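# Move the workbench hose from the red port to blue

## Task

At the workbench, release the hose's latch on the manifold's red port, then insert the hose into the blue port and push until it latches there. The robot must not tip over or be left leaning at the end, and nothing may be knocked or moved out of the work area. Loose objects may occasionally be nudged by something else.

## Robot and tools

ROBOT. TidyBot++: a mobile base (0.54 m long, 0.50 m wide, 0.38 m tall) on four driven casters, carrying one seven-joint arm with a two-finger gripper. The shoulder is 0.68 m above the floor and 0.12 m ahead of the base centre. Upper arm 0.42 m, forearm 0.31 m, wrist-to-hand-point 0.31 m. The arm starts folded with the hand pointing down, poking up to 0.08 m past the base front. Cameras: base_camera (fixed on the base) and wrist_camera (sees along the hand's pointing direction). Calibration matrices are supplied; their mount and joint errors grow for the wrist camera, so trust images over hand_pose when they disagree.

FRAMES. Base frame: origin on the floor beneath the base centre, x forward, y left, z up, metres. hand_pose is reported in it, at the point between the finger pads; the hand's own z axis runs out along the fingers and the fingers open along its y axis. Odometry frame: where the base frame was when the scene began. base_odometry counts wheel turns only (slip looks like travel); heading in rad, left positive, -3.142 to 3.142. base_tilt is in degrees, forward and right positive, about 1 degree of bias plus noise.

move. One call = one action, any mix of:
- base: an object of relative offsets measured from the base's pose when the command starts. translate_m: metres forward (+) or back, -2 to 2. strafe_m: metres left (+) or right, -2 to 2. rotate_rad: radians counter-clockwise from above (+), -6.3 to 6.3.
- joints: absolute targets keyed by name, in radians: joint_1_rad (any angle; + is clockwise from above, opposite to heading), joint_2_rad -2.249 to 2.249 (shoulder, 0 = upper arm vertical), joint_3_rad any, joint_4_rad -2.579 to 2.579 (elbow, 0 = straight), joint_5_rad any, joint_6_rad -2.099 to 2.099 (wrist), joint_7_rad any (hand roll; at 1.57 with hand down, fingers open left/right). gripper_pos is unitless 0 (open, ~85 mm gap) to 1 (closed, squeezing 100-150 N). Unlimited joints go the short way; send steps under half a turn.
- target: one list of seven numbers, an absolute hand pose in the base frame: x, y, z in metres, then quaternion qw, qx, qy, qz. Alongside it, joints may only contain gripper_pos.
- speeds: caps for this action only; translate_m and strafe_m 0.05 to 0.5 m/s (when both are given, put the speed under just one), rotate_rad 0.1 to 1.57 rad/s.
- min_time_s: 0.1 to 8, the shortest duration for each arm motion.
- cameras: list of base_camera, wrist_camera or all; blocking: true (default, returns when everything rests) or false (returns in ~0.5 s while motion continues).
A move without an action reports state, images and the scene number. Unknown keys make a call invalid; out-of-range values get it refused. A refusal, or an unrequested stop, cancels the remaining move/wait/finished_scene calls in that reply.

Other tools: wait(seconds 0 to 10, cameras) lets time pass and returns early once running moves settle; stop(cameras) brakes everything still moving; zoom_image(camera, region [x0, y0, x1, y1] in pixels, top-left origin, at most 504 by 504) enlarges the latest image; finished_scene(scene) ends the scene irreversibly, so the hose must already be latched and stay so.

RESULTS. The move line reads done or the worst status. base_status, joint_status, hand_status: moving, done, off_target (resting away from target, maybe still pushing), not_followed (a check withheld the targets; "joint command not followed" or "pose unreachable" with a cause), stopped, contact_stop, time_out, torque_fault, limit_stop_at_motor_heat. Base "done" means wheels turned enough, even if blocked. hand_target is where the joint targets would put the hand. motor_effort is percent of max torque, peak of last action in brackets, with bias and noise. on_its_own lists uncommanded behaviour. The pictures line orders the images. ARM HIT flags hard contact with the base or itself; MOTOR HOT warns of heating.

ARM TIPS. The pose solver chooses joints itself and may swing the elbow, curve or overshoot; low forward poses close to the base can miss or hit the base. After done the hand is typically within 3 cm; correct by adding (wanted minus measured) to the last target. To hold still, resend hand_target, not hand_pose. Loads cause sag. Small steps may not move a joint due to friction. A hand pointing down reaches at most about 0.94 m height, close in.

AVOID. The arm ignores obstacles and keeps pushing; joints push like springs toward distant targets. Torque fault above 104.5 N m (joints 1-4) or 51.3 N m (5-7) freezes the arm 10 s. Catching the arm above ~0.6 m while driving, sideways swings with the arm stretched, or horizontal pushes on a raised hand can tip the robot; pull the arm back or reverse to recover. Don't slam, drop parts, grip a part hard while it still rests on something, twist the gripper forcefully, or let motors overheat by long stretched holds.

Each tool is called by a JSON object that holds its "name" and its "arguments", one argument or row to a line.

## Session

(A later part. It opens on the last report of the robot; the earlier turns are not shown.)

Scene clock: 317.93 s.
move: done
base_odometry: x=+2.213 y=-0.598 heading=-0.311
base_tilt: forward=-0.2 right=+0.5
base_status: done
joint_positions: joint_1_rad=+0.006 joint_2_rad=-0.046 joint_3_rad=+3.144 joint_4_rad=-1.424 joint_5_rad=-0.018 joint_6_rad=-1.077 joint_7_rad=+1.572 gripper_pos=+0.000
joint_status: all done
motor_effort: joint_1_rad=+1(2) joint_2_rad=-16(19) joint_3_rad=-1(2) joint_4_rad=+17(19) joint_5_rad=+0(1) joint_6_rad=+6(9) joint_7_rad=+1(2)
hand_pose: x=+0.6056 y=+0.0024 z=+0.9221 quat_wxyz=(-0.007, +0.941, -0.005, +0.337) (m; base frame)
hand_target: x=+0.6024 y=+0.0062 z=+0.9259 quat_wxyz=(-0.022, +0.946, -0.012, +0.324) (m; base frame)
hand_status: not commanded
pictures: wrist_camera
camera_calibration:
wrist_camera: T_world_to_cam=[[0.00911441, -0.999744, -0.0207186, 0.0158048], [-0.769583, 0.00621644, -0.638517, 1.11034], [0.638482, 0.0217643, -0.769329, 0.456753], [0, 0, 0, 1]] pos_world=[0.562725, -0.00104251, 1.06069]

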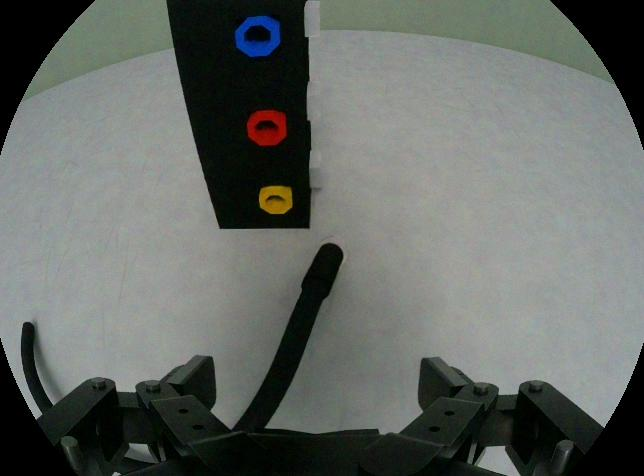

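{"name": "zoom_image", "arguments": {
  "camera": "wrist_camera",
  "region": [295, 215, 375, 305]
}}

Scaled by 5.600.

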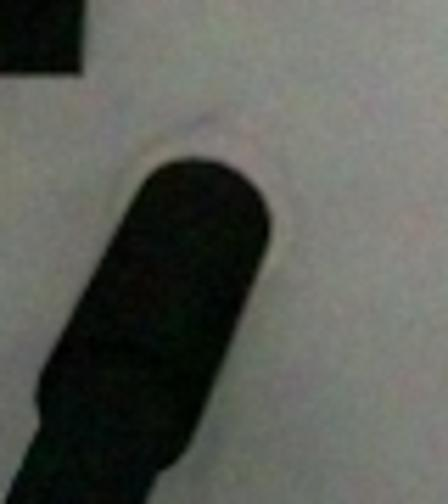

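{"name": "move", "arguments": {
  "base": {"translate_m": 0.0395, "strafe_m": 0.16},
  "speeds": {"translate_m": 0.12},
  "joints": {"joint_1_rad": 0.319, "joint_2_rad": 0.355, "joint_4_rad": -0.74, "joint_6_rad": -1.64},
  "min_time_s": 1.8,
  "cameras": ["wrist_camera"]
}}

{"name": "zoom_image", "arguments": {
  "camera": "wrist_camera",
  "region": [200, 200, 440, 440]
}}

Scene clock: 349.93 s.
move: done
base_odometry: x=+2.300 y=-0.458 heading=-0.312
base_tilt: forward=-0.2 right=+0.5
base_status: done
joint_positions: joint_1_rad=+0.309 joint_2_rad=+0.315 joint_3_rad=+3.144 joint_4_rad=-0.777 joint_5_rad=-0.018 joint_6_rad=-1.587 joint_7_rad=+1.572 gripper_pos=+0.000
joint_status: all done
motor_effort: joint_1_rad=+1(2) joint_2_rad=-25(26) joint_3_rad=-2(4) joint_4_rad=+15(18) joint_5_rad=+0(1) joint_6_rad=+4(7) joint_7_rad=+1(1)
hand_pose: x=+0.6433 y=-0.1612 z=+0.9480 quat_wxyz=(+0.027, +0.962, -0.148, +0.228) (m; base frame)
hand_target: x=+0.6440 y=-0.1606 z=+0.9347 quat_wxyz=(+0.011, +0.967, -0.154, +0.203) (m; base frame)
hand_status: not commanded
pictures: wrist_camera
camera_calibration:
wrist_camera: T_world_to_cam=[[-0.286396, -0.957881, -0.0209911, 0.0494987], [-0.852419, 0.264744, -0.450879, 1.07401], [0.437446, -0.111237, -0.892338, 0.680624], [0, 0, 0, 1]] pos_world=[0.631948, -0.161214, 1.09264]

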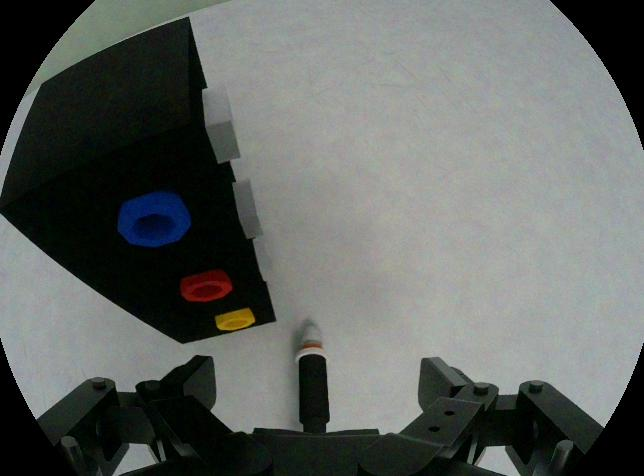

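Scaled by 2.100.

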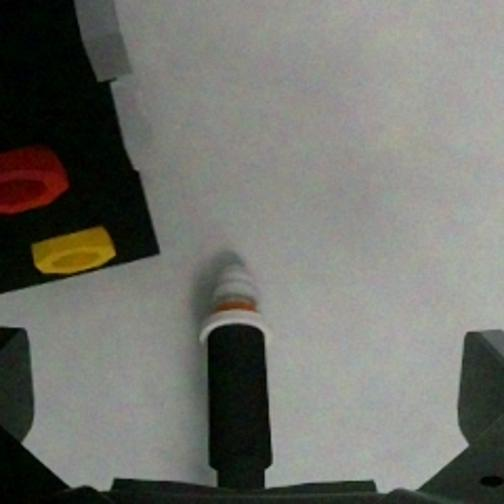

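{"name": "move", "arguments": {
  "joints": {"joint_2_rad": 0.2435, "joint_4_rad": -1.007, "joint_6_rad": -1.389},
  "min_time_s": 1.5,
  "cameras": ["wrist_camera"]
}}

{"name": "zoom_image", "arguments": {
  "camera": "wrist_camera",
  "region": [200, 236, 440, 476]
}}

Scene clock: 367.33 s.
move: done
base_odometry: x=+2.300 y=-0.458 heading=-0.312
base_tilt: forward=-0.3 right=+0.5
base_status: not commanded
joint_positions: joint_1_rad=+0.309 joint_2_rad=+0.300 joint_3_rad=+3.144 joint_4_rad=-0.992 joint_5_rad=-0.018 joint_6_rad=-1.442 joint_7_rad=+1.572 gripper_pos=+0.000
joint_status: all done
motor_effort: joint_1_rad=+0(1) joint_2_rad=-25(27) joint_3_rad=-1(2) joint_4_rad=+16(17) joint_5_rad=+0(1) joint_6_rad=+4(5) joint_7_rad=+1(1)
hand_pose: x=+0.6446 y=-0.1617 z=+0.8846 quat_wxyz=(+0.023, +0.968, -0.151, +0.201) (m; base frame)
hand_target: x=+0.6446 y=-0.1616 z=+0.9166 quat_wxyz=(+0.017, +0.956, -0.157, +0.249) (m; base frame)
hand_status: not commanded
pictures: wrist_camera
camera_calibration:
wrist_camera: T_world_to_cam=[[-0.289927, -0.95677, -0.0230909, 0.0523644], [-0.873898, 0.274497, -0.40119, 1.01813], [0.390185, -0.0961367, -0.915704, 0.676944], [0, 0, 0, 1]] pos_world=[0.640791, -0.164294, 1.02955]

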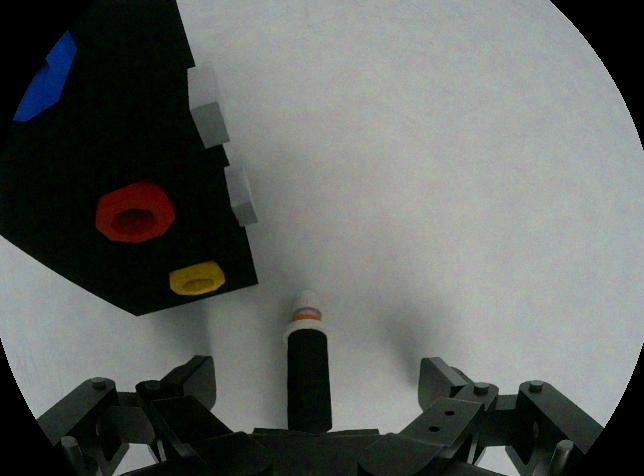

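Scaled by 2.100.

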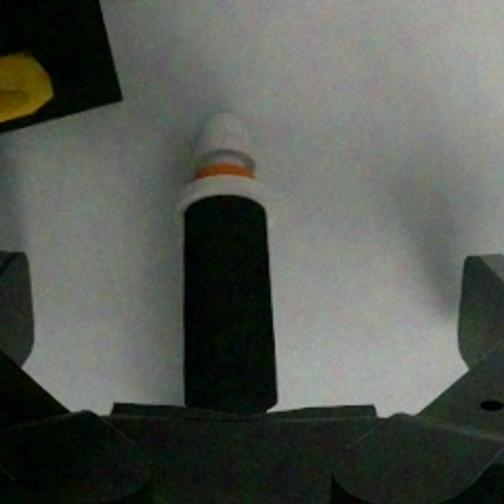

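{"name": "move", "arguments": {
  "base": {"strafe_m": 0.004},
  "joints": {"joint_2_rad": 0.228},
  "cameras": ["wrist_camera"]
}}

Scene clock: 386.27 s.
move: done
base_odometry: x=+2.301 y=-0.454 heading=-0.312
base_tilt: forward=-0.1 right=+0.5
base_status: done
joint_positions: joint_1_rad=+0.312 joint_2_rad=+0.279 joint_3_rad=+3.144 joint_4_rad=-0.993 joint_5_rad=-0.018 joint_6_rad=-1.440 joint_7_rad=+1.572 gripper_pos=+0.000
joint_status: all done
motor_effort: joint_1_rad=+1(3) joint_2_rad=-24(28) joint_3_rad=-1(3) joint_4_rad=+16(17) joint_5_rad=+1(2) joint_6_rad=+4(4) joint_7_rad=+1(2)
hand_pose: x=+0.6403 y=-0.1620 z=+0.8960 quat_wxyz=(+0.025, +0.965, -0.152, +0.212) (m; base frame)
hand_target: x=+0.6411 y=-0.1604 z=+0.9251 quat_wxyz=(+0.018, +0.954, -0.157, +0.256) (m; base frame)
hand_status: not commanded
pictures: wrist_camera
camera_calibration:
wrist_camera: T_world_to_cam=[[-0.292304, -0.956055, -0.0227259, 0.052393], [-0.864522, 0.274329, -0.421124, 1.0308], [0.408853, -0.103449, -0.906718, 0.667858], [0, 0, 0, 1]] pos_world=[0.633411, -0.163599, 1.04085]

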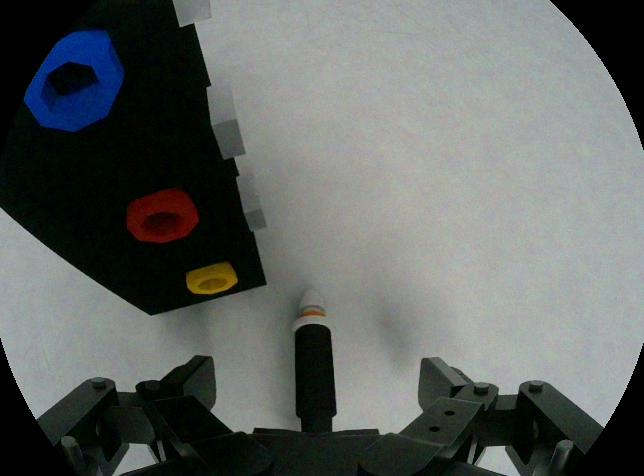

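{"name": "move", "arguments": {
  "joints": {"gripper_pos": 0.86},
  "cameras": ["wrist_camera"]
}}

{"name": "zoom_image", "arguments": {
  "camera": "wrist_camera",
  "region": [200, 236, 440, 476]
}}

Scene clock: 395.30 s.
move: done
base_odometry: x=+2.301 y=-0.454 heading=-0.312
base_tilt: forward=-0.2 right=+0.5
base_status: not commanded
joint_positions: joint_1_rad=+0.312 joint_2_rad=+0.278 joint_3_rad=+3.144 joint_4_rad=-0.993 joint_5_rad=-0.018 joint_6_rad=-1.440 joint_7_rad=+1.572 gripper_pos=+0.846
joint_status: all done
motor_effort: joint_1_rad=+0(1) joint_2_rad=-24(25) joint_3_rad=-2(2) joint_4_rad=+16(16) joint_5_rad=+0(1) joint_6_rad=+4(4) joint_7_rad=+1(1)
hand_pose: x=+0.6403 y=-0.1621 z=+0.8962 quat_wxyz=(+0.025, +0.965, -0.152, +0.212) (m; base frame)
hand_target: x=+0.6411 y=-0.1604 z=+0.9251 quat_wxyz=(+0.018, +0.954, -0.157, +0.256) (m; base frame)
hand_status: not commanded
pictures: wrist_camera
camera_calibration:
wrist_camera: T_world_to_cam=[[-0.292275, -0.956064, -0.0227348, 0.0523599], [-0.864207, 0.274225, -0.421838, 1.03137], [0.409538, -0.103645, -0.906386, 0.667358], [0, 0, 0, 1]] pos_world=[0.633312, -0.163599, 1.04115]

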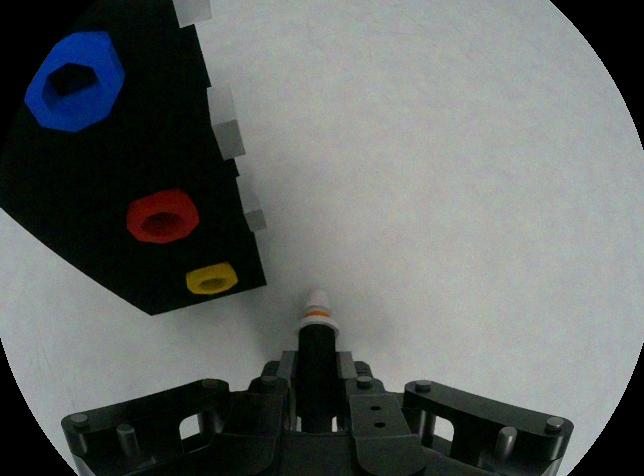

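Scaled by 2.100.

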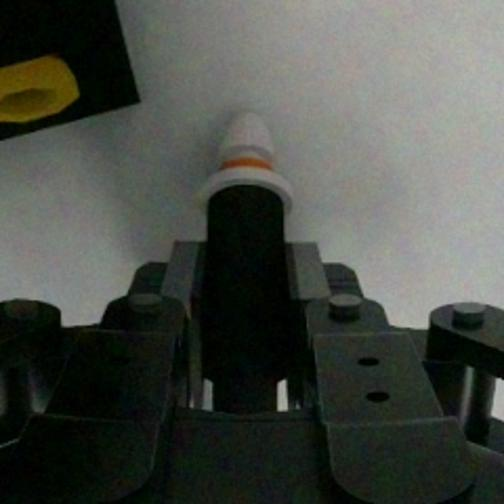

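{"name": "move", "arguments": {
  "joints": {"gripper_pos": 0.95},
  "cameras": []
}}

Scene clock: 398.30 s.
move: off_target
base_odometry: x=+2.301 y=-0.454 heading=-0.312
base_tilt: forward=-0.2 right=+0.5
base_status: not commanded
joint_positions: joint_1_rad=+0.312 joint_2_rad=+0.278 joint_3_rad=+3.144 joint_4_rad=-0.993 joint_5_rad=-0.018 joint_6_rad=-1.440 joint_7_rad=+1.572 gripper_pos=+0.859
joint_status: gripper_pos off_target (ended at +0.859, target +0.950)
motor_effort: joint_1_rad=+1(1) joint_2_rad=-24(25) joint_3_rad=-1(2) joint_4_rad=+16(16) joint_5_rad=+0(1) joint_6_rad=+4(4) joint_7_rad=+1(1)
hand_pose: x=+0.6403 y=-0.1621 z=+0.8963 quat_wxyz=(+0.025, +0.965, -0.152, +0.212) (m; base frame)
hand_target: x=+0.6411 y=-0.1604 z=+0.9251 quat_wxyz=(+0.018, +0.954, -0.157, +0.256) (m; base frame)
hand_status: not commanded
pictures: none
No camera images: "cameras" was empty.

{"name": "move", "arguments": {
  "joints": {"joint_2_rad": 0.156, "joint_4_rad": -0.546, "joint_6_rad": -1.995},
  "min_time_s": 2.2,
  "cameras": ["wrist_camera"]
}}

{"name": "zoom_image", "arguments": {
  "camera": "wrist_camera",
  "region": [200, 220, 440, 476]
}}

Scene clock: 412.87 s.
move: done
base_odometry: x=+2.301 y=-0.454 heading=-0.312
base_tilt: forward=-0.2 right=+0.5
base_status: not commanded
joint_positions: joint_1_rad=+0.312 joint_2_rad=+0.198 joint_3_rad=+3.144 joint_4_rad=-0.579 joint_5_rad=-0.018 joint_6_rad=-1.943 joint_7_rad=+1.572 gripper_pos=+0.859
joint_status: all done
motor_effort: joint_1_rad=+1(1) joint_2_rad=-19(25) joint_3_rad=-1(2) joint_4_rad=+12(17) joint_5_rad=+1(1) joint_6_rad=+4(5) joint_7_rad=+1(1)
hand_pose: x=+0.5306 y=-0.1267 z=+1.0345 quat_wxyz=(+0.026, +0.967, -0.148, +0.208) (m; base frame)
hand_target: x=+0.5047 y=-0.1149 z=+1.0566 quat_wxyz=(+0.017, +0.964, -0.146, +0.221) (m; base frame)
hand_status: not commanded
pictures: wrist_camera
camera_calibration:
wrist_camera: T_world_to_cam=[[-0.285262, -0.958272, -0.0184509, 0.0487951], [-0.87023, 0.267025, -0.414002, 0.979466], [0.401653, -0.102042, -0.910089, 0.849423], [0, 0, 0, 1]] pos_world=[0.525107, -0.128106, 1.17945]

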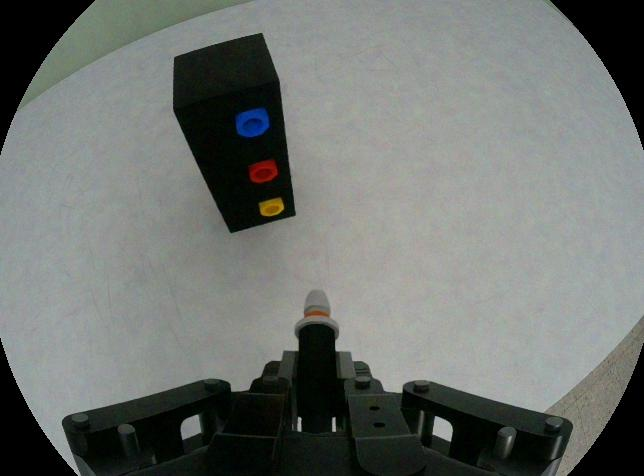

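Scaled by 1.969.

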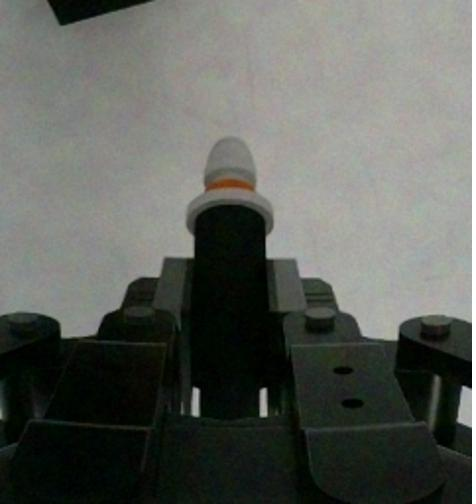

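{"name": "zoom_image", "arguments": {
  "camera": "wrist_camera",
  "region": [282, 280, 352, 350]
}}

Scaled by 7.200.

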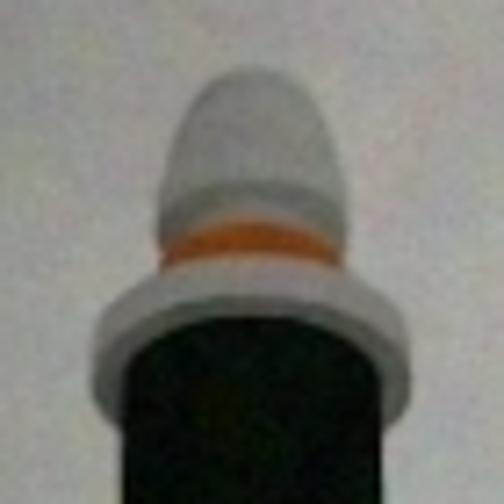

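{"name": "move", "arguments": {
  "base": {"strafe_m": -0.118},
  "speeds": {"strafe_m": 0.12},
  "joints": {"joint_1_rad": 0.016, "joint_2_rad": -0.071, "joint_4_rad": -1.155, "joint_6_rad": -1.216},
  "min_time_s": 1.6,
  "cameras": ["wrist_camera"]
}}

{"name": "zoom_image", "arguments": {
  "camera": "wrist_camera",
  "region": [200, 160, 440, 420]
}}

Scene clock: 468.67 s.
move: done
base_odometry: x=+2.265 y=-0.567 heading=-0.312
base_tilt: forward=-0.2 right=+0.5
base_status: done
joint_positions: joint_1_rad=+0.027 joint_2_rad=-0.024 joint_3_rad=+3.144 joint_4_rad=-1.140 joint_5_rad=-0.018 joint_6_rad=-1.273 joint_7_rad=+1.572 gripper_pos=+0.859
joint_status: all done
motor_effort: joint_1_rad=+0(3) joint_2_rad=-16(20) joint_3_rad=-2(3) joint_4_rad=+17(17) joint_5_rad=+0(1) joint_6_rad=+6(7) joint_7_rad=+1(2)
hand_pose: x=+0.6041 y=-0.0076 z=+1.0130 quat_wxyz=(-0.003, +0.930, -0.012, +0.367) (m; base frame)
hand_target: x=+0.5993 y=+0.0027 z=+1.0415 quat_wxyz=(-0.020, +0.912, -0.011, +0.409) (m; base frame)
hand_status: not commanded
pictures: wrist_camera
camera_calibration:
wrist_camera: T_world_to_cam=[[-0.0079027, -0.999802, -0.0182822, 0.0154216], [-0.726784, 0.0183001, -0.686622, 1.19029], [0.686821, 0.00786101, -0.726784, 0.455468], [0, 0, 0, 1]] pos_world=[0.552381, -0.00994431, 1.14859]

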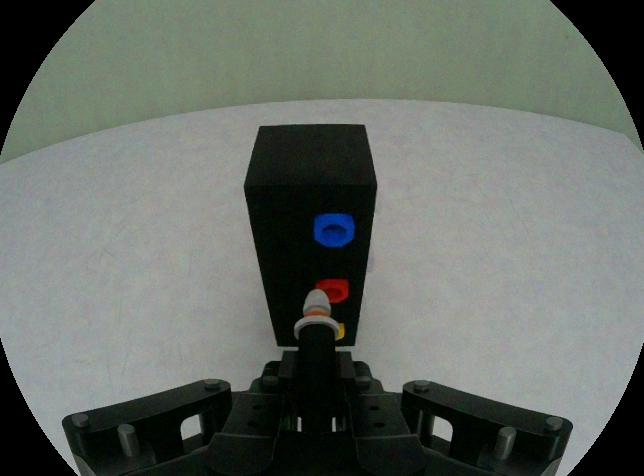

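Scaled by 1.938.

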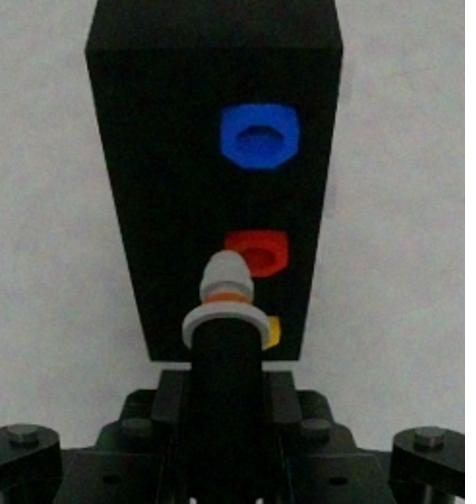

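{"name": "move", "arguments": {
  "base": {"strafe_m": -0.009},
  "joints": {"joint_6_rad": -1.2},
  "cameras": ["wrist_camera"]
}}

{"name": "zoom_image", "arguments": {
  "camera": "wrist_camera",
  "region": [240, 180, 400, 350]
}}

Scene clock: 482.27 s.
move: done
base_odometry: x=+2.263 y=-0.575 heading=-0.311
base_tilt: forward=-0.2 right=+0.5
base_status: done
joint_positions: joint_1_rad=+0.022 joint_2_rad=-0.026 joint_3_rad=+3.145 joint_4_rad=-1.141 joint_5_rad=-0.018 joint_6_rad=-1.252 joint_7_rad=+1.572 gripper_pos=+0.859
joint_status: all done
motor_effort: joint_1_rad=+0(2) joint_2_rad=-16(18) joint_3_rad=-1(4) joint_4_rad=+17(17) joint_5_rad=+0(1) joint_6_rad=+7(8) joint_7_rad=+1(1)
hand_pose: x=+0.6082 y=-0.0060 z=+1.0181 quat_wxyz=(-0.004, +0.926, -0.011, +0.377) (m; base frame)
hand_target: x=+0.6026 y=+0.0025 z=+1.0452 quat_wxyz=(-0.020, +0.909, -0.012, +0.416) (m; base frame)
hand_status: not commanded
pictures: wrist_camera
camera_calibration:
wrist_camera: T_world_to_cam=[[-0.00430629, -0.999829, -0.0180043, 0.0146881], [-0.711431, 0.0157157, -0.70258, 1.20356], [0.702742, 0.00978328, -0.711377, 0.430892], [0, 0, 0, 1]] pos_world=[0.553508, -0.00844478, 1.15239]

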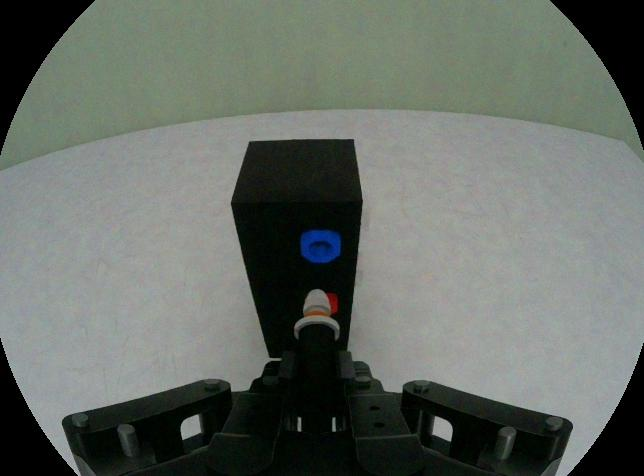

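Scaled by 2.965.

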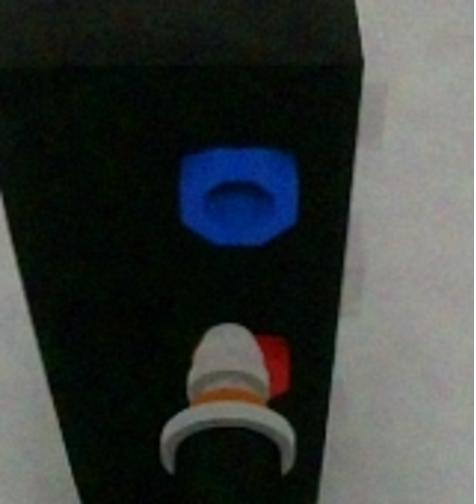

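{"name": "move", "arguments": {
  "base": {"translate_m": 0.022, "strafe_m": -0.0015},
  "speeds": {"translate_m": 0.08},
  "cameras": ["wrist_camera"]
}}

{"name": "zoom_image", "arguments": {
  "camera": "wrist_camera",
  "region": [260, 220, 380, 350]
}}

Scene clock: 494.23 s.
move: done
base_odometry: x=+2.283 y=-0.584 heading=-0.312
base_tilt: forward=-0.2 right=+0.5
base_status: done
joint_positions: joint_1_rad=+0.022 joint_2_rad=-0.037 joint_3_rad=+3.145 joint_4_rad=-1.143 joint_5_rad=-0.018 joint_6_rad=-1.250 joint_7_rad=+1.572 gripper_pos=+0.859
joint_status: not commanded
motor_effort: joint_1_rad=+0(1) joint_2_rad=-15(19) joint_3_rad=-1(2) joint_4_rad=+16(18) joint_5_rad=+0(1) joint_6_rad=+6(7) joint_7_rad=+1(1)
hand_pose: x=+0.6046 y=-0.0060 z=+1.0232 quat_wxyz=(-0.004, +0.924, -0.011, +0.383) (m; base frame)
hand_target: x=+0.6026 y=+0.0025 z=+1.0452 quat_wxyz=(-0.020, +0.909, -0.012, +0.416) (m; base frame)
hand_status: not commanded
pictures: wrist_camera
camera_calibration:
wrist_camera: T_world_to_cam=[[-0.00409204, -0.999834, -0.0177724, 0.0144607], [-0.703086, 0.0155147, -0.710936, 1.20812], [0.711094, 0.00958632, -0.703032, 0.423503], [0, 0, 0, 1]] pos_world=[0.548321, -0.0083451, 1.15689]

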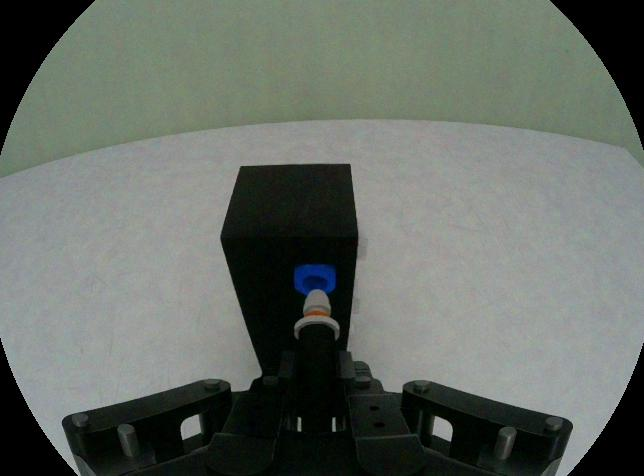

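Scaled by 3.877.

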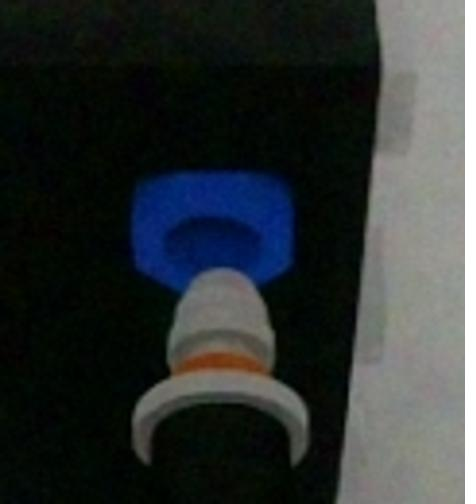

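{"name": "move", "arguments": {
  "base": {"strafe_m": 0.0015},
  "joints": {"joint_4_rad": -1.17},
  "cameras": ["wrist_camera"]
}}

{"name": "zoom_image", "arguments": {
  "camera": "wrist_camera",
  "region": [260, 220, 380, 350]
}}

Scene clock: 506.47 s.
move: done
base_odometry: x=+2.283 y=-0.583 heading=-0.312
base_tilt: forward=-0.2 right=+0.5
base_status: done
joint_positions: joint_1_rad=+0.021 joint_2_rad=-0.037 joint_3_rad=+3.146 joint_4_rad=-1.158 joint_5_rad=-0.018 joint_6_rad=-1.250 joint_7_rad=+1.572 gripper_pos=+0.859
joint_status: all done
motor_effort: joint_1_rad=+1(4) joint_2_rad=-15(17) joint_3_rad=+0(4) joint_4_rad=+16(18) joint_5_rad=+0(3) joint_6_rad=+7(7) joint_7_rad=+1(1)
hand_pose: x=+0.6034 y=-0.0056 z=+1.0158 quat_wxyz=(-0.004, +0.927, -0.011, +0.376) (m; base frame)
hand_target: x=+0.6017 y=+0.0026 z=+1.0376 quat_wxyz=(-0.020, +0.912, -0.012, +0.409) (m; base frame)
hand_status: not commanded
pictures: wrist_camera
camera_calibration:
wrist_camera: T_world_to_cam=[[-0.0036536, -0.999829, -0.0181468, 0.0148389], [-0.713478, 0.0153214, -0.70051, 1.19776], [0.700668, 0.010388, -0.713412, 0.436045], [0, 0, 0, 1]] pos_world=[0.549105, -0.00804461, 1.15039]

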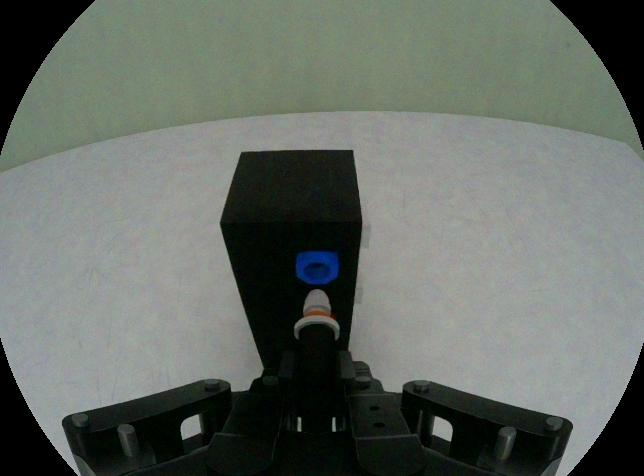

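Scaled by 3.877.

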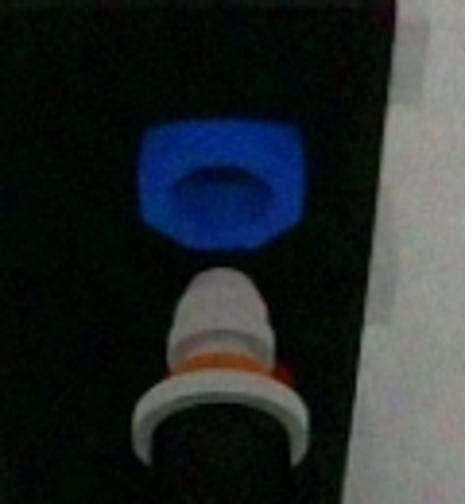

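{"name": "move", "arguments": {
  "base": {"translate_m": 0.017},
  "speeds": {"translate_m": 0.05},
  "cameras": ["wrist_camera"]
}}

{"name": "zoom_image", "arguments": {
  "camera": "wrist_camera",
  "region": [260, 220, 380, 350]
}}

Scene clock: 519.80 s.
move: done
base_odometry: x=+2.300 y=-0.588 heading=-0.313
base_tilt: forward=-0.2 right=+0.4
base_status: done
joint_positions: joint_1_rad=+0.021 joint_2_rad=-0.040 joint_3_rad=+3.146 joint_4_rad=-1.158 joint_5_rad=-0.018 joint_6_rad=-1.250 joint_7_rad=+1.572 gripper_pos=+0.859
joint_status: not commanded
motor_effort: joint_1_rad=+1(2) joint_2_rad=-15(18) joint_3_rad=-1(2) joint_4_rad=+17(17) joint_5_rad=+1(1) joint_6_rad=+6(7) joint_7_rad=+1(2)
hand_pose: x=+0.6025 y=-0.0055 z=+1.0172 quat_wxyz=(-0.004, +0.926, -0.011, +0.377) (m; base frame)
hand_target: x=+0.6017 y=+0.0026 z=+1.0376 quat_wxyz=(-0.020, +0.912, -0.012, +0.409) (m; base frame)
hand_status: not commanded
pictures: wrist_camera
camera_calibration:
wrist_camera: T_world_to_cam=[[-0.00352871, -0.99983, -0.0180879, 0.0147178], [-0.711397, 0.0152219, -0.702626, 1.1989], [0.702782, 0.0103883, -0.71133, 0.434182], [0, 0, 0, 1]] pos_world=[0.547809, -0.00804468, 1.15149]

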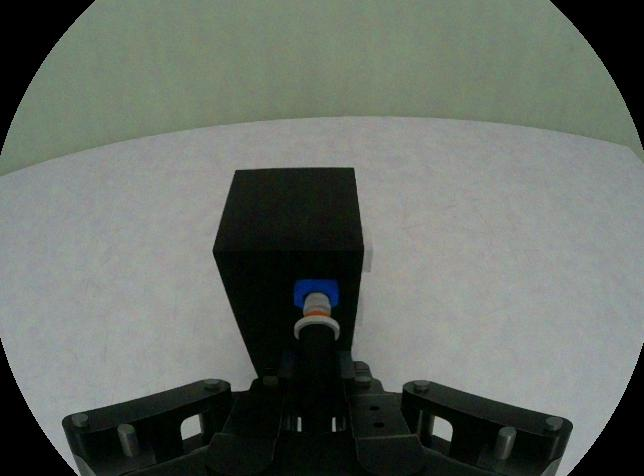

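Scaled by 3.877.

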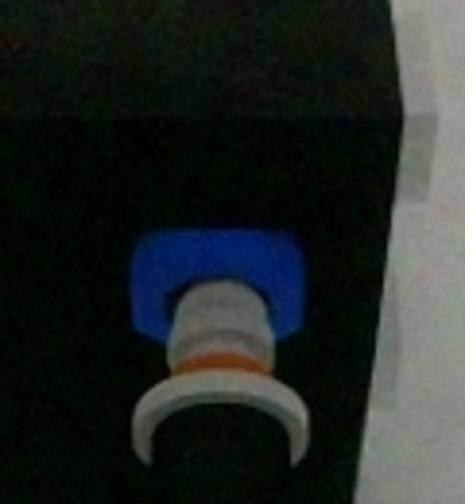

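{"name": "move", "arguments": {
  "base": {"translate_m": 0.013},
  "speeds": {"translate_m": 0.05},
  "cameras": ["wrist_camera"]
}}

{"name": "zoom_image", "arguments": {
  "camera": "wrist_camera",
  "region": [260, 220, 380, 350]
}}

Scene clock: 524.63 s.
move: done
base_odometry: x=+2.312 y=-0.593 heading=-0.313
base_tilt: forward=-0.3 right=+0.5
base_status: done
joint_positions: joint_1_rad=+0.020 joint_2_rad=-0.054 joint_3_rad=+3.146 joint_4_rad=-1.171 joint_5_rad=-0.018 joint_6_rad=-1.251 joint_7_rad=+1.572 gripper_pos=+0.859
joint_status: not commanded
motor_effort: joint_1_rad=+0(3) joint_2_rad=-14(15) joint_3_rad=-1(3) joint_4_rad=+18(20) joint_5_rad=-1(2) joint_6_rad=+10(17) joint_7_rad=+1(1)
hand_pose: x=+0.5964 y=-0.0048 z=+1.0167 quat_wxyz=(-0.004, +0.926, -0.010, +0.377) (m; base frame)
hand_target: x=+0.6017 y=+0.0026 z=+1.0376 quat_wxyz=(-0.020, +0.912, -0.012, +0.409) (m; base frame)
hand_status: not commanded
pictures: wrist_camera
camera_calibration:
wrist_camera: T_world_to_cam=[[-0.00228888, -0.999828, -0.0183858, 0.0150609], [-0.712513, 0.0145311, -0.701508, 1.19372], [0.701655, 0.0114944, -0.712424, 0.439915], [0, 0, 0, 1]] pos_world=[0.541908, -0.00734434, 1.15109]

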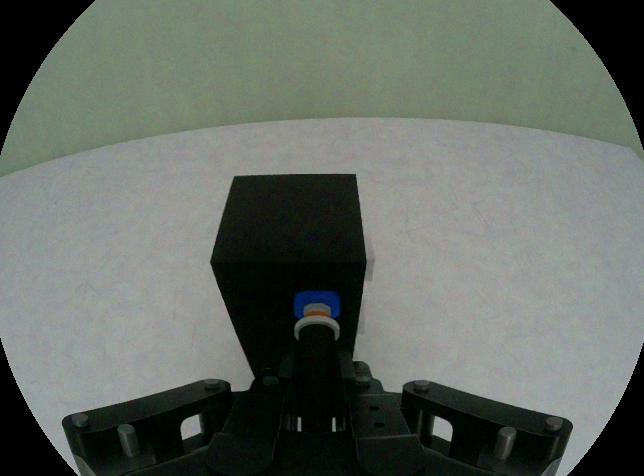

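Scaled by 3.877.

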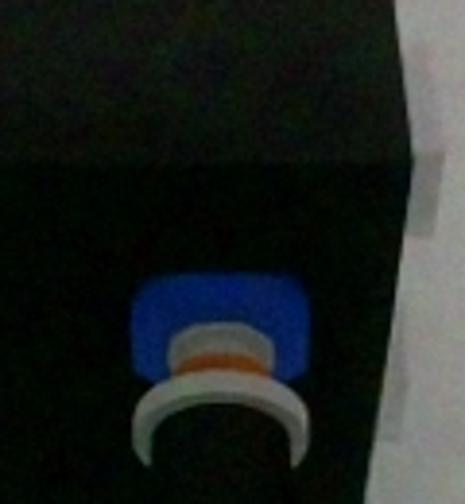

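{"name": "move", "arguments": {
  "base": {"translate_m": 0.01},
  "speeds": {"translate_m": 0.05},
  "joints": {"joint_2_rad": 0.02, "joint_4_rad": -1.13, "gripper_pos": 1.0},
  "cameras": ["wrist_camera"]
}}

{"name": "zoom_image", "arguments": {
  "camera": "wrist_camera",
  "region": [260, 220, 380, 350]
}}

Scene clock: 540.77 s.
move: off_target
base_odometry: x=+2.321 y=-0.596 heading=-0.313
base_tilt: forward=-0.2 right=+0.5
base_status: done
joint_positions: joint_1_rad=+0.020 joint_2_rad=-0.063 joint_3_rad=+3.146 joint_4_rad=-1.172 joint_5_rad=-0.018 joint_6_rad=-1.272 joint_7_rad=+1.572 gripper_pos=+0.859
joint_status: gripper_pos off_target (ended at +0.859, target +1.000); the others done
motor_effort: joint_1_rad=+0(3) joint_2_rad=-1(15) joint_3_rad=-1(2) joint_4_rad=+18(21) joint_5_rad=+0(2) joint_6_rad=+21(22) joint_7_rad=+1(1)
hand_pose: x=+0.5886 y=-0.0045 z=+1.0163 quat_wxyz=(-0.005, +0.929, -0.010, +0.371) (m; base frame)
hand_target: x=+0.6361 y=+0.0020 z=+1.0125 quat_wxyz=(-0.020, +0.922, -0.012, +0.386) (m; base frame)
hand_status: not commanded
pictures: wrist_camera
camera_calibration:
wrist_camera: T_world_to_cam=[[-0.0020244, -0.999823, -0.0187233, 0.0154998], [-0.720904, 0.0144351, -0.692884, 1.18414], [0.693032, 0.0120951, -0.720806, 0.458691], [0, 0, 0, 1]] pos_world=[0.535795, -0.00714393, 1.15139]

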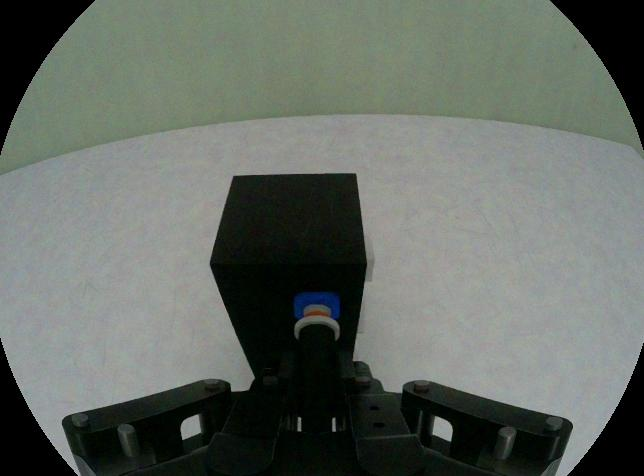

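Scaled by 3.877.

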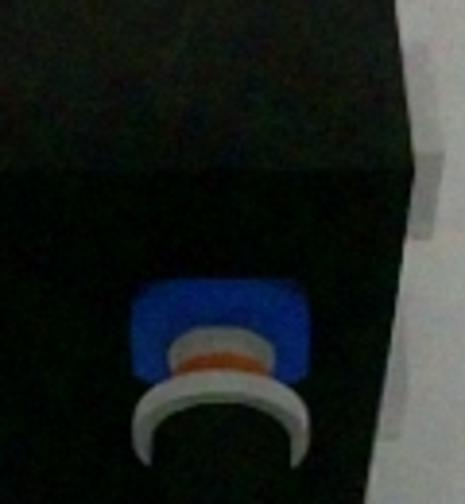

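{"name": "zoom_image", "arguments": {
  "camera": "wrist_camera",
  "region": [285, 280, 350, 345]
}}

Scaled by 7.754.

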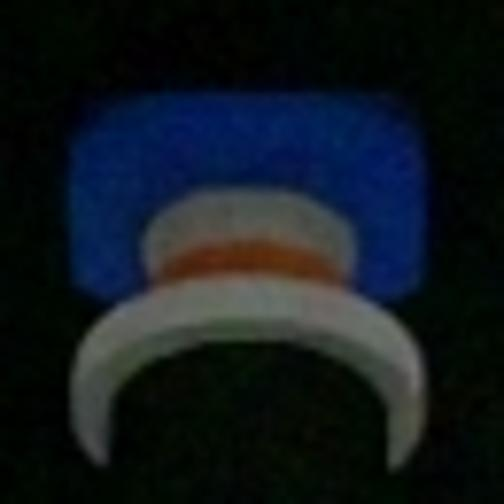

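{"name": "move", "arguments": {
  "joints": {"joint_2_rad": 0.1, "joint_4_rad": -1.1, "joint_6_rad": -1.165},
  "cameras": ["wrist_camera"]
}}

{"name": "zoom_image", "arguments": {
  "camera": "wrist_camera",
  "region": [285, 270, 350, 345]
}}

Scene clock: 563.10 s.
move: off_target
base_odometry: x=+2.321 y=-0.596 heading=-0.313
base_tilt: forward=-0.3 right=+0.5
base_status: not commanded
joint_positions: joint_1_rad=+0.020 joint_2_rad=-0.047 joint_3_rad=+3.146 joint_4_rad=-1.157 joint_5_rad=-0.018 joint_6_rad=-1.273 joint_7_rad=+1.572 gripper_pos=+0.859
joint_status: joint_2_rad off_target (ended at -0.047, target +0.100); the others done
motor_effort: joint_1_rad=+0(1) joint_2_rad=+5(6) joint_3_rad=+0(1) joint_4_rad=+19(20) joint_5_rad=+0(1) joint_6_rad=+28(31) joint_7_rad=+1(2)
hand_pose: x=+0.5950 y=-0.0046 z=+1.0158 quat_wxyz=(-0.005, +0.929, -0.010, +0.370) (m; base frame)
hand_target: x=+0.6724 y=+0.0011 z=+0.9926 quat_wxyz=(-0.020, +0.925, -0.013, +0.379) (m; base frame)
hand_status: not commanded
pictures: wrist_camera
camera_calibration:
wrist_camera: T_world_to_cam=[[-0.00206917, -0.999823, -0.0187195, 0.0154258], [-0.72252, 0.0144365, -0.691199, 1.18763], [0.691347, 0.012095, -0.722422, 0.456536], [0, 0, 0, 1]] pos_world=[0.542493, -0.00724393, 1.15099]

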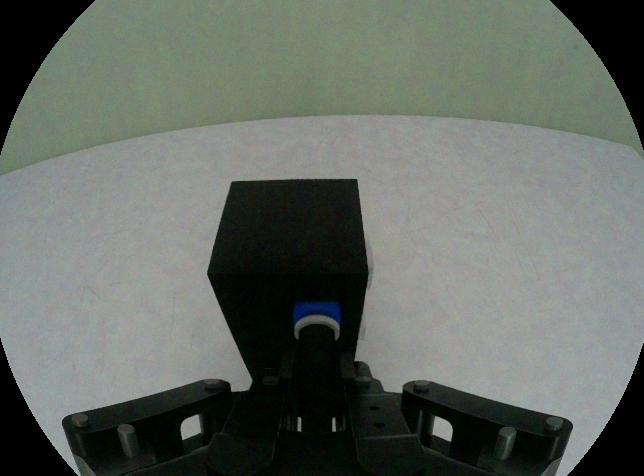

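Scaled by 6.720.

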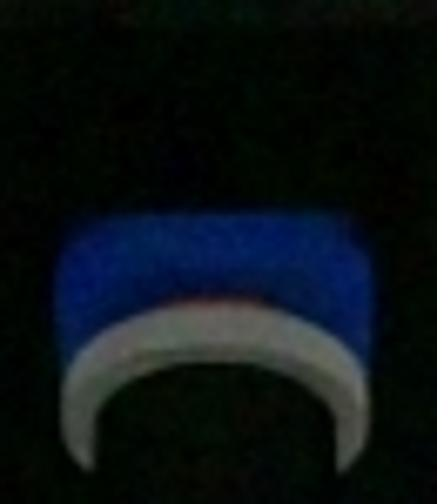

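{"name": "move", "arguments": {
  "joints": {"joint_2_rad": 0.16, "joint_4_rad": -1.075, "joint_6_rad": -1.135},
  "cameras": ["wrist_camera"]
}}

{"name": "zoom_image", "arguments": {
  "camera": "wrist_camera",
  "region": [285, 270, 350, 345]
}}

Scene clock: 566.77 s.
move: off_target
base_odometry: x=+2.321 y=-0.596 heading=-0.313
base_tilt: forward=-0.2 right=+0.5
base_status: not commanded
joint_positions: joint_1_rad=+0.020 joint_2_rad=-0.043 joint_3_rad=+3.146 joint_4_rad=-1.153 joint_5_rad=-0.018 joint_6_rad=-1.276 joint_7_rad=+1.572 gripper_pos=+0.859
joint_status: joint_2_rad off_target (ended at -0.043, target +0.160); joint_4_rad off_target (ended at -1.153, target -1.075); joint_6_rad off_target (ended at -1.276, target -1.135)
motor_effort: joint_1_rad=-1(2) joint_2_rad=+12(13) joint_3_rad=-1(3) joint_4_rad=+22(22) joint_5_rad=-2(2) joint_6_rad=+38(38) joint_7_rad=+1(2)
hand_pose: x=+0.5961 y=-0.0046 z=+1.0157 quat_wxyz=(-0.005, +0.929, -0.010, +0.369) (m; base frame)
hand_target: x=+0.7001 y=+0.0004 z=+0.9779 quat_wxyz=(-0.019, +0.926, -0.014, +0.376) (m; base frame)
hand_status: not commanded
pictures: wrist_camera
camera_calibration:
wrist_camera: T_world_to_cam=[[-0.00210127, -0.999823, -0.0187147, 0.0153404], [-0.723742, 0.014435, -0.68992, 1.18776], [0.690068, 0.0120949, -0.723644, 0.457742], [0, 0, 0, 1]] pos_world=[0.543791, -0.00734393, 1.15099]

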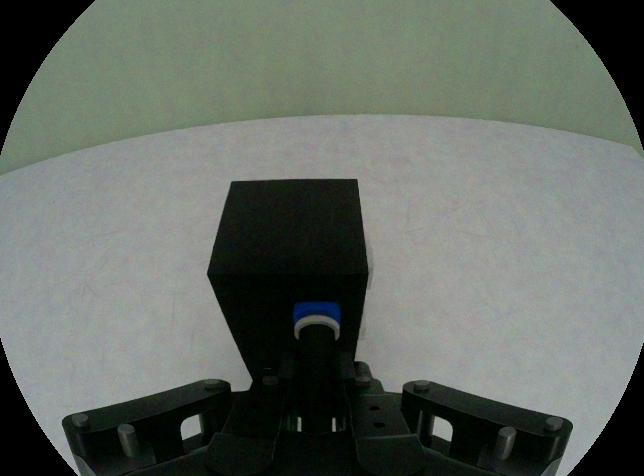

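Scaled by 6.720.

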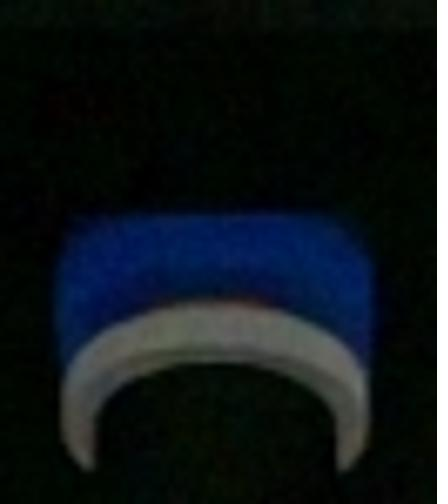

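{"name": "move", "arguments": {
  "joints": {"joint_2_rad": -0.06, "joint_4_rad": -1.155, "joint_6_rad": -1.235},
  "cameras": ["wrist_camera"]
}}

{"name": "zoom_image", "arguments": {
  "camera": "wrist_camera",
  "region": [285, 270, 350, 345]
}}

Scene clock: 573.23 s.
move: done
base_odometry: x=+2.321 y=-0.596 heading=-0.313
base_tilt: forward=-0.3 right=+0.5
base_status: not commanded
joint_positions: joint_1_rad=+0.020 joint_2_rad=-0.050 joint_3_rad=+3.146 joint_4_rad=-1.157 joint_5_rad=-0.018 joint_6_rad=-1.276 joint_7_rad=+1.572 gripper_pos=+0.859
joint_status: all done
motor_effort: joint_1_rad=-1(2) joint_2_rad=-9(12) joint_3_rad=-3(3) joint_4_rad=+19(23) joint_5_rad=-1(2) joint_6_rad=+16(38) joint_7_rad=+1(2)
hand_pose: x=+0.5934 y=-0.0046 z=+1.0166 quat_wxyz=(-0.005, +0.929, -0.010, +0.370) (m; base frame)
hand_target: x=+0.5992 y=+0.0029 z=+1.0319 quat_wxyz=(-0.020, +0.918, -0.011, +0.395) (m; base frame)
hand_status: not commanded
pictures: wrist_camera
camera_calibration:
wrist_camera: T_world_to_cam=[[-0.00206557, -0.999823, -0.0187189, 0.0154348], [-0.722422, 0.0144352, -0.691301, 1.18709], [0.691449, 0.012095, -0.722324, 0.458052], [0, 0, 0, 1]] pos_world=[0.540893, -0.00724393, 1.15179]

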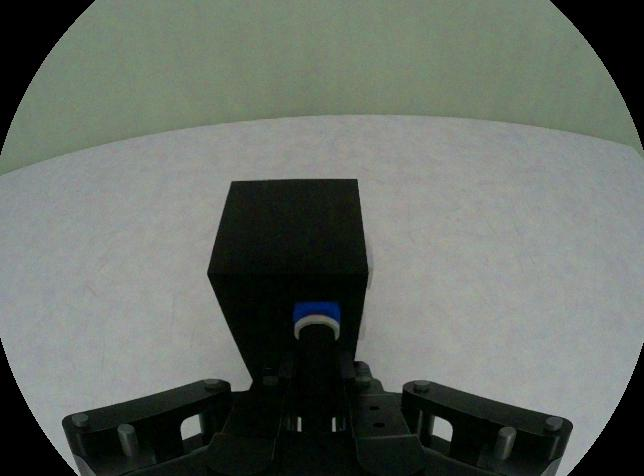

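Scaled by 6.720.

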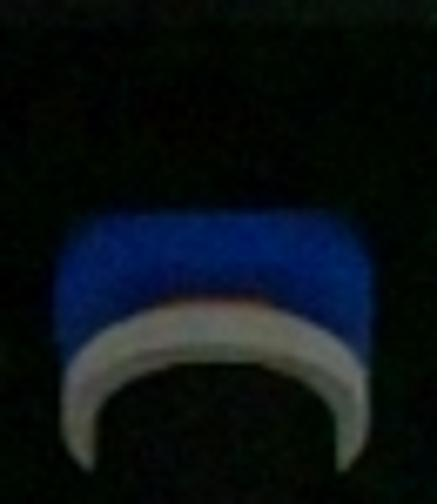

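{"name": "move", "arguments": {
  "base": {"translate_m": -0.012},
  "speeds": {"translate_m": 0.05},
  "cameras": ["wrist_camera"]
}}

{"name": "zoom_image", "arguments": {
  "camera": "wrist_camera",
  "region": [285, 270, 350, 345]
}}

Scene clock: 577.57 s.
move: done
base_odometry: x=+2.310 y=-0.592 heading=-0.313
base_tilt: forward=-0.2 right=+0.5
base_status: done
joint_positions: joint_1_rad=+0.019 joint_2_rad=-0.041 joint_3_rad=+3.146 joint_4_rad=-1.160 joint_5_rad=-0.019 joint_6_rad=-1.250 joint_7_rad=+1.572 gripper_pos=+0.859
joint_status: not commanded
motor_effort: joint_1_rad=-1(2) joint_2_rad=-18(24) joint_3_rad=-1(3) joint_4_rad=+19(21) joint_5_rad=+0(2) joint_6_rad=+9(15) joint_7_rad=+1(1)
hand_pose: x=+0.6019 y=-0.0048 z=+1.0169 quat_wxyz=(-0.005, +0.926, -0.010, +0.377) (m; base frame)
hand_target: x=+0.5992 y=+0.0029 z=+1.0319 quat_wxyz=(-0.020, +0.918, -0.011, +0.395) (m; base frame)
hand_status: not commanded
pictures: wrist_camera
camera_calibration:
wrist_camera: T_world_to_cam=[[-0.00213386, -0.999823, -0.018673, 0.0152231], [-0.71182, 0.0146338, -0.70221, 1.19814], [0.702359, 0.0117934, -0.711725, 0.435081], [0, 0, 0, 1]] pos_world=[0.547309, -0.00744402, 1.15129]

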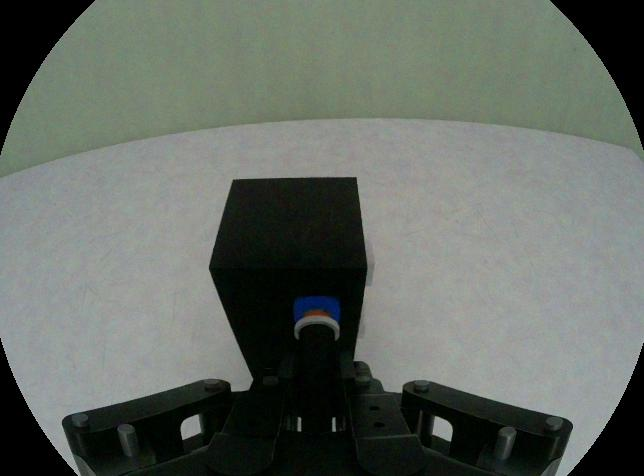

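Scaled by 6.720.

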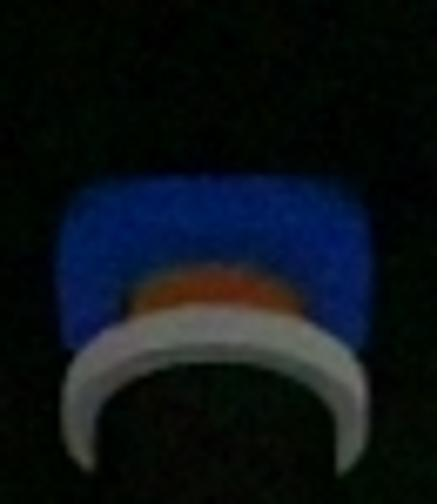

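{"name": "move", "arguments": {
  "base": {"translate_m": -0.008},
  "speeds": {"translate_m": 0.05},
  "cameras": ["wrist_camera"]
}}

{"name": "zoom_image", "arguments": {
  "camera": "wrist_camera",
  "region": [285, 270, 350, 345]
}}

Scene clock: 585.40 s.
move: done
base_odometry: x=+2.302 y=-0.589 heading=-0.313
base_tilt: forward=-0.2 right=+0.6
base_status: done
joint_positions: joint_1_rad=+0.019 joint_2_rad=-0.044 joint_3_rad=+3.146 joint_4_rad=-1.161 joint_5_rad=-0.019 joint_6_rad=-1.250 joint_7_rad=+1.572 gripper_pos=+0.859
joint_status: not commanded
motor_effort: joint_1_rad=+1(1) joint_2_rad=-15(19) joint_3_rad=+0(3) joint_4_rad=+16(20) joint_5_rad=+0(1) joint_6_rad=+6(11) joint_7_rad=+1(2)
hand_pose: x=+0.6007 y=-0.0047 z=+1.0178 quat_wxyz=(-0.005, +0.926, -0.010, +0.378) (m; base frame)
hand_target: x=+0.5992 y=+0.0029 z=+1.0319 quat_wxyz=(-0.020, +0.918, -0.011, +0.395) (m; base frame)
hand_status: not commanded
pictures: wrist_camera
camera_calibration:
wrist_camera: T_world_to_cam=[[-0.00202608, -0.999825, -0.0186074, 0.0152006], [-0.710479, 0.0145336, -0.703568, 1.19854], [0.703716, 0.0117947, -0.710384, 0.434345], [0, 0, 0, 1]] pos_world=[0.545911, -0.0073441, 1.15209]

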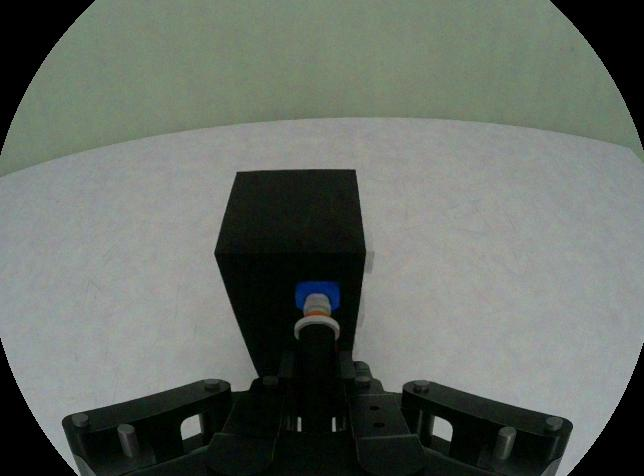

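Scaled by 6.720.

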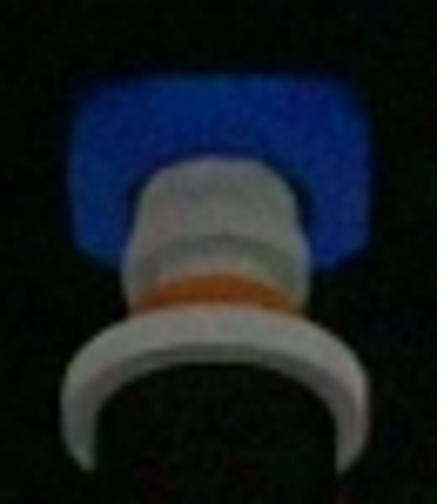

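{"name": "zoom_image", "arguments": {
  "camera": "wrist_camera",
  "region": [290, 275, 345, 325]
}}

Scaled by 9.164.

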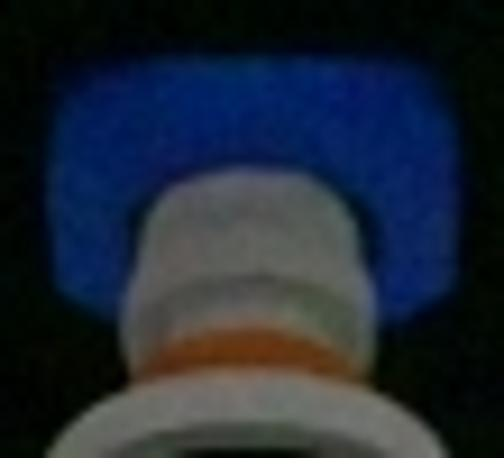

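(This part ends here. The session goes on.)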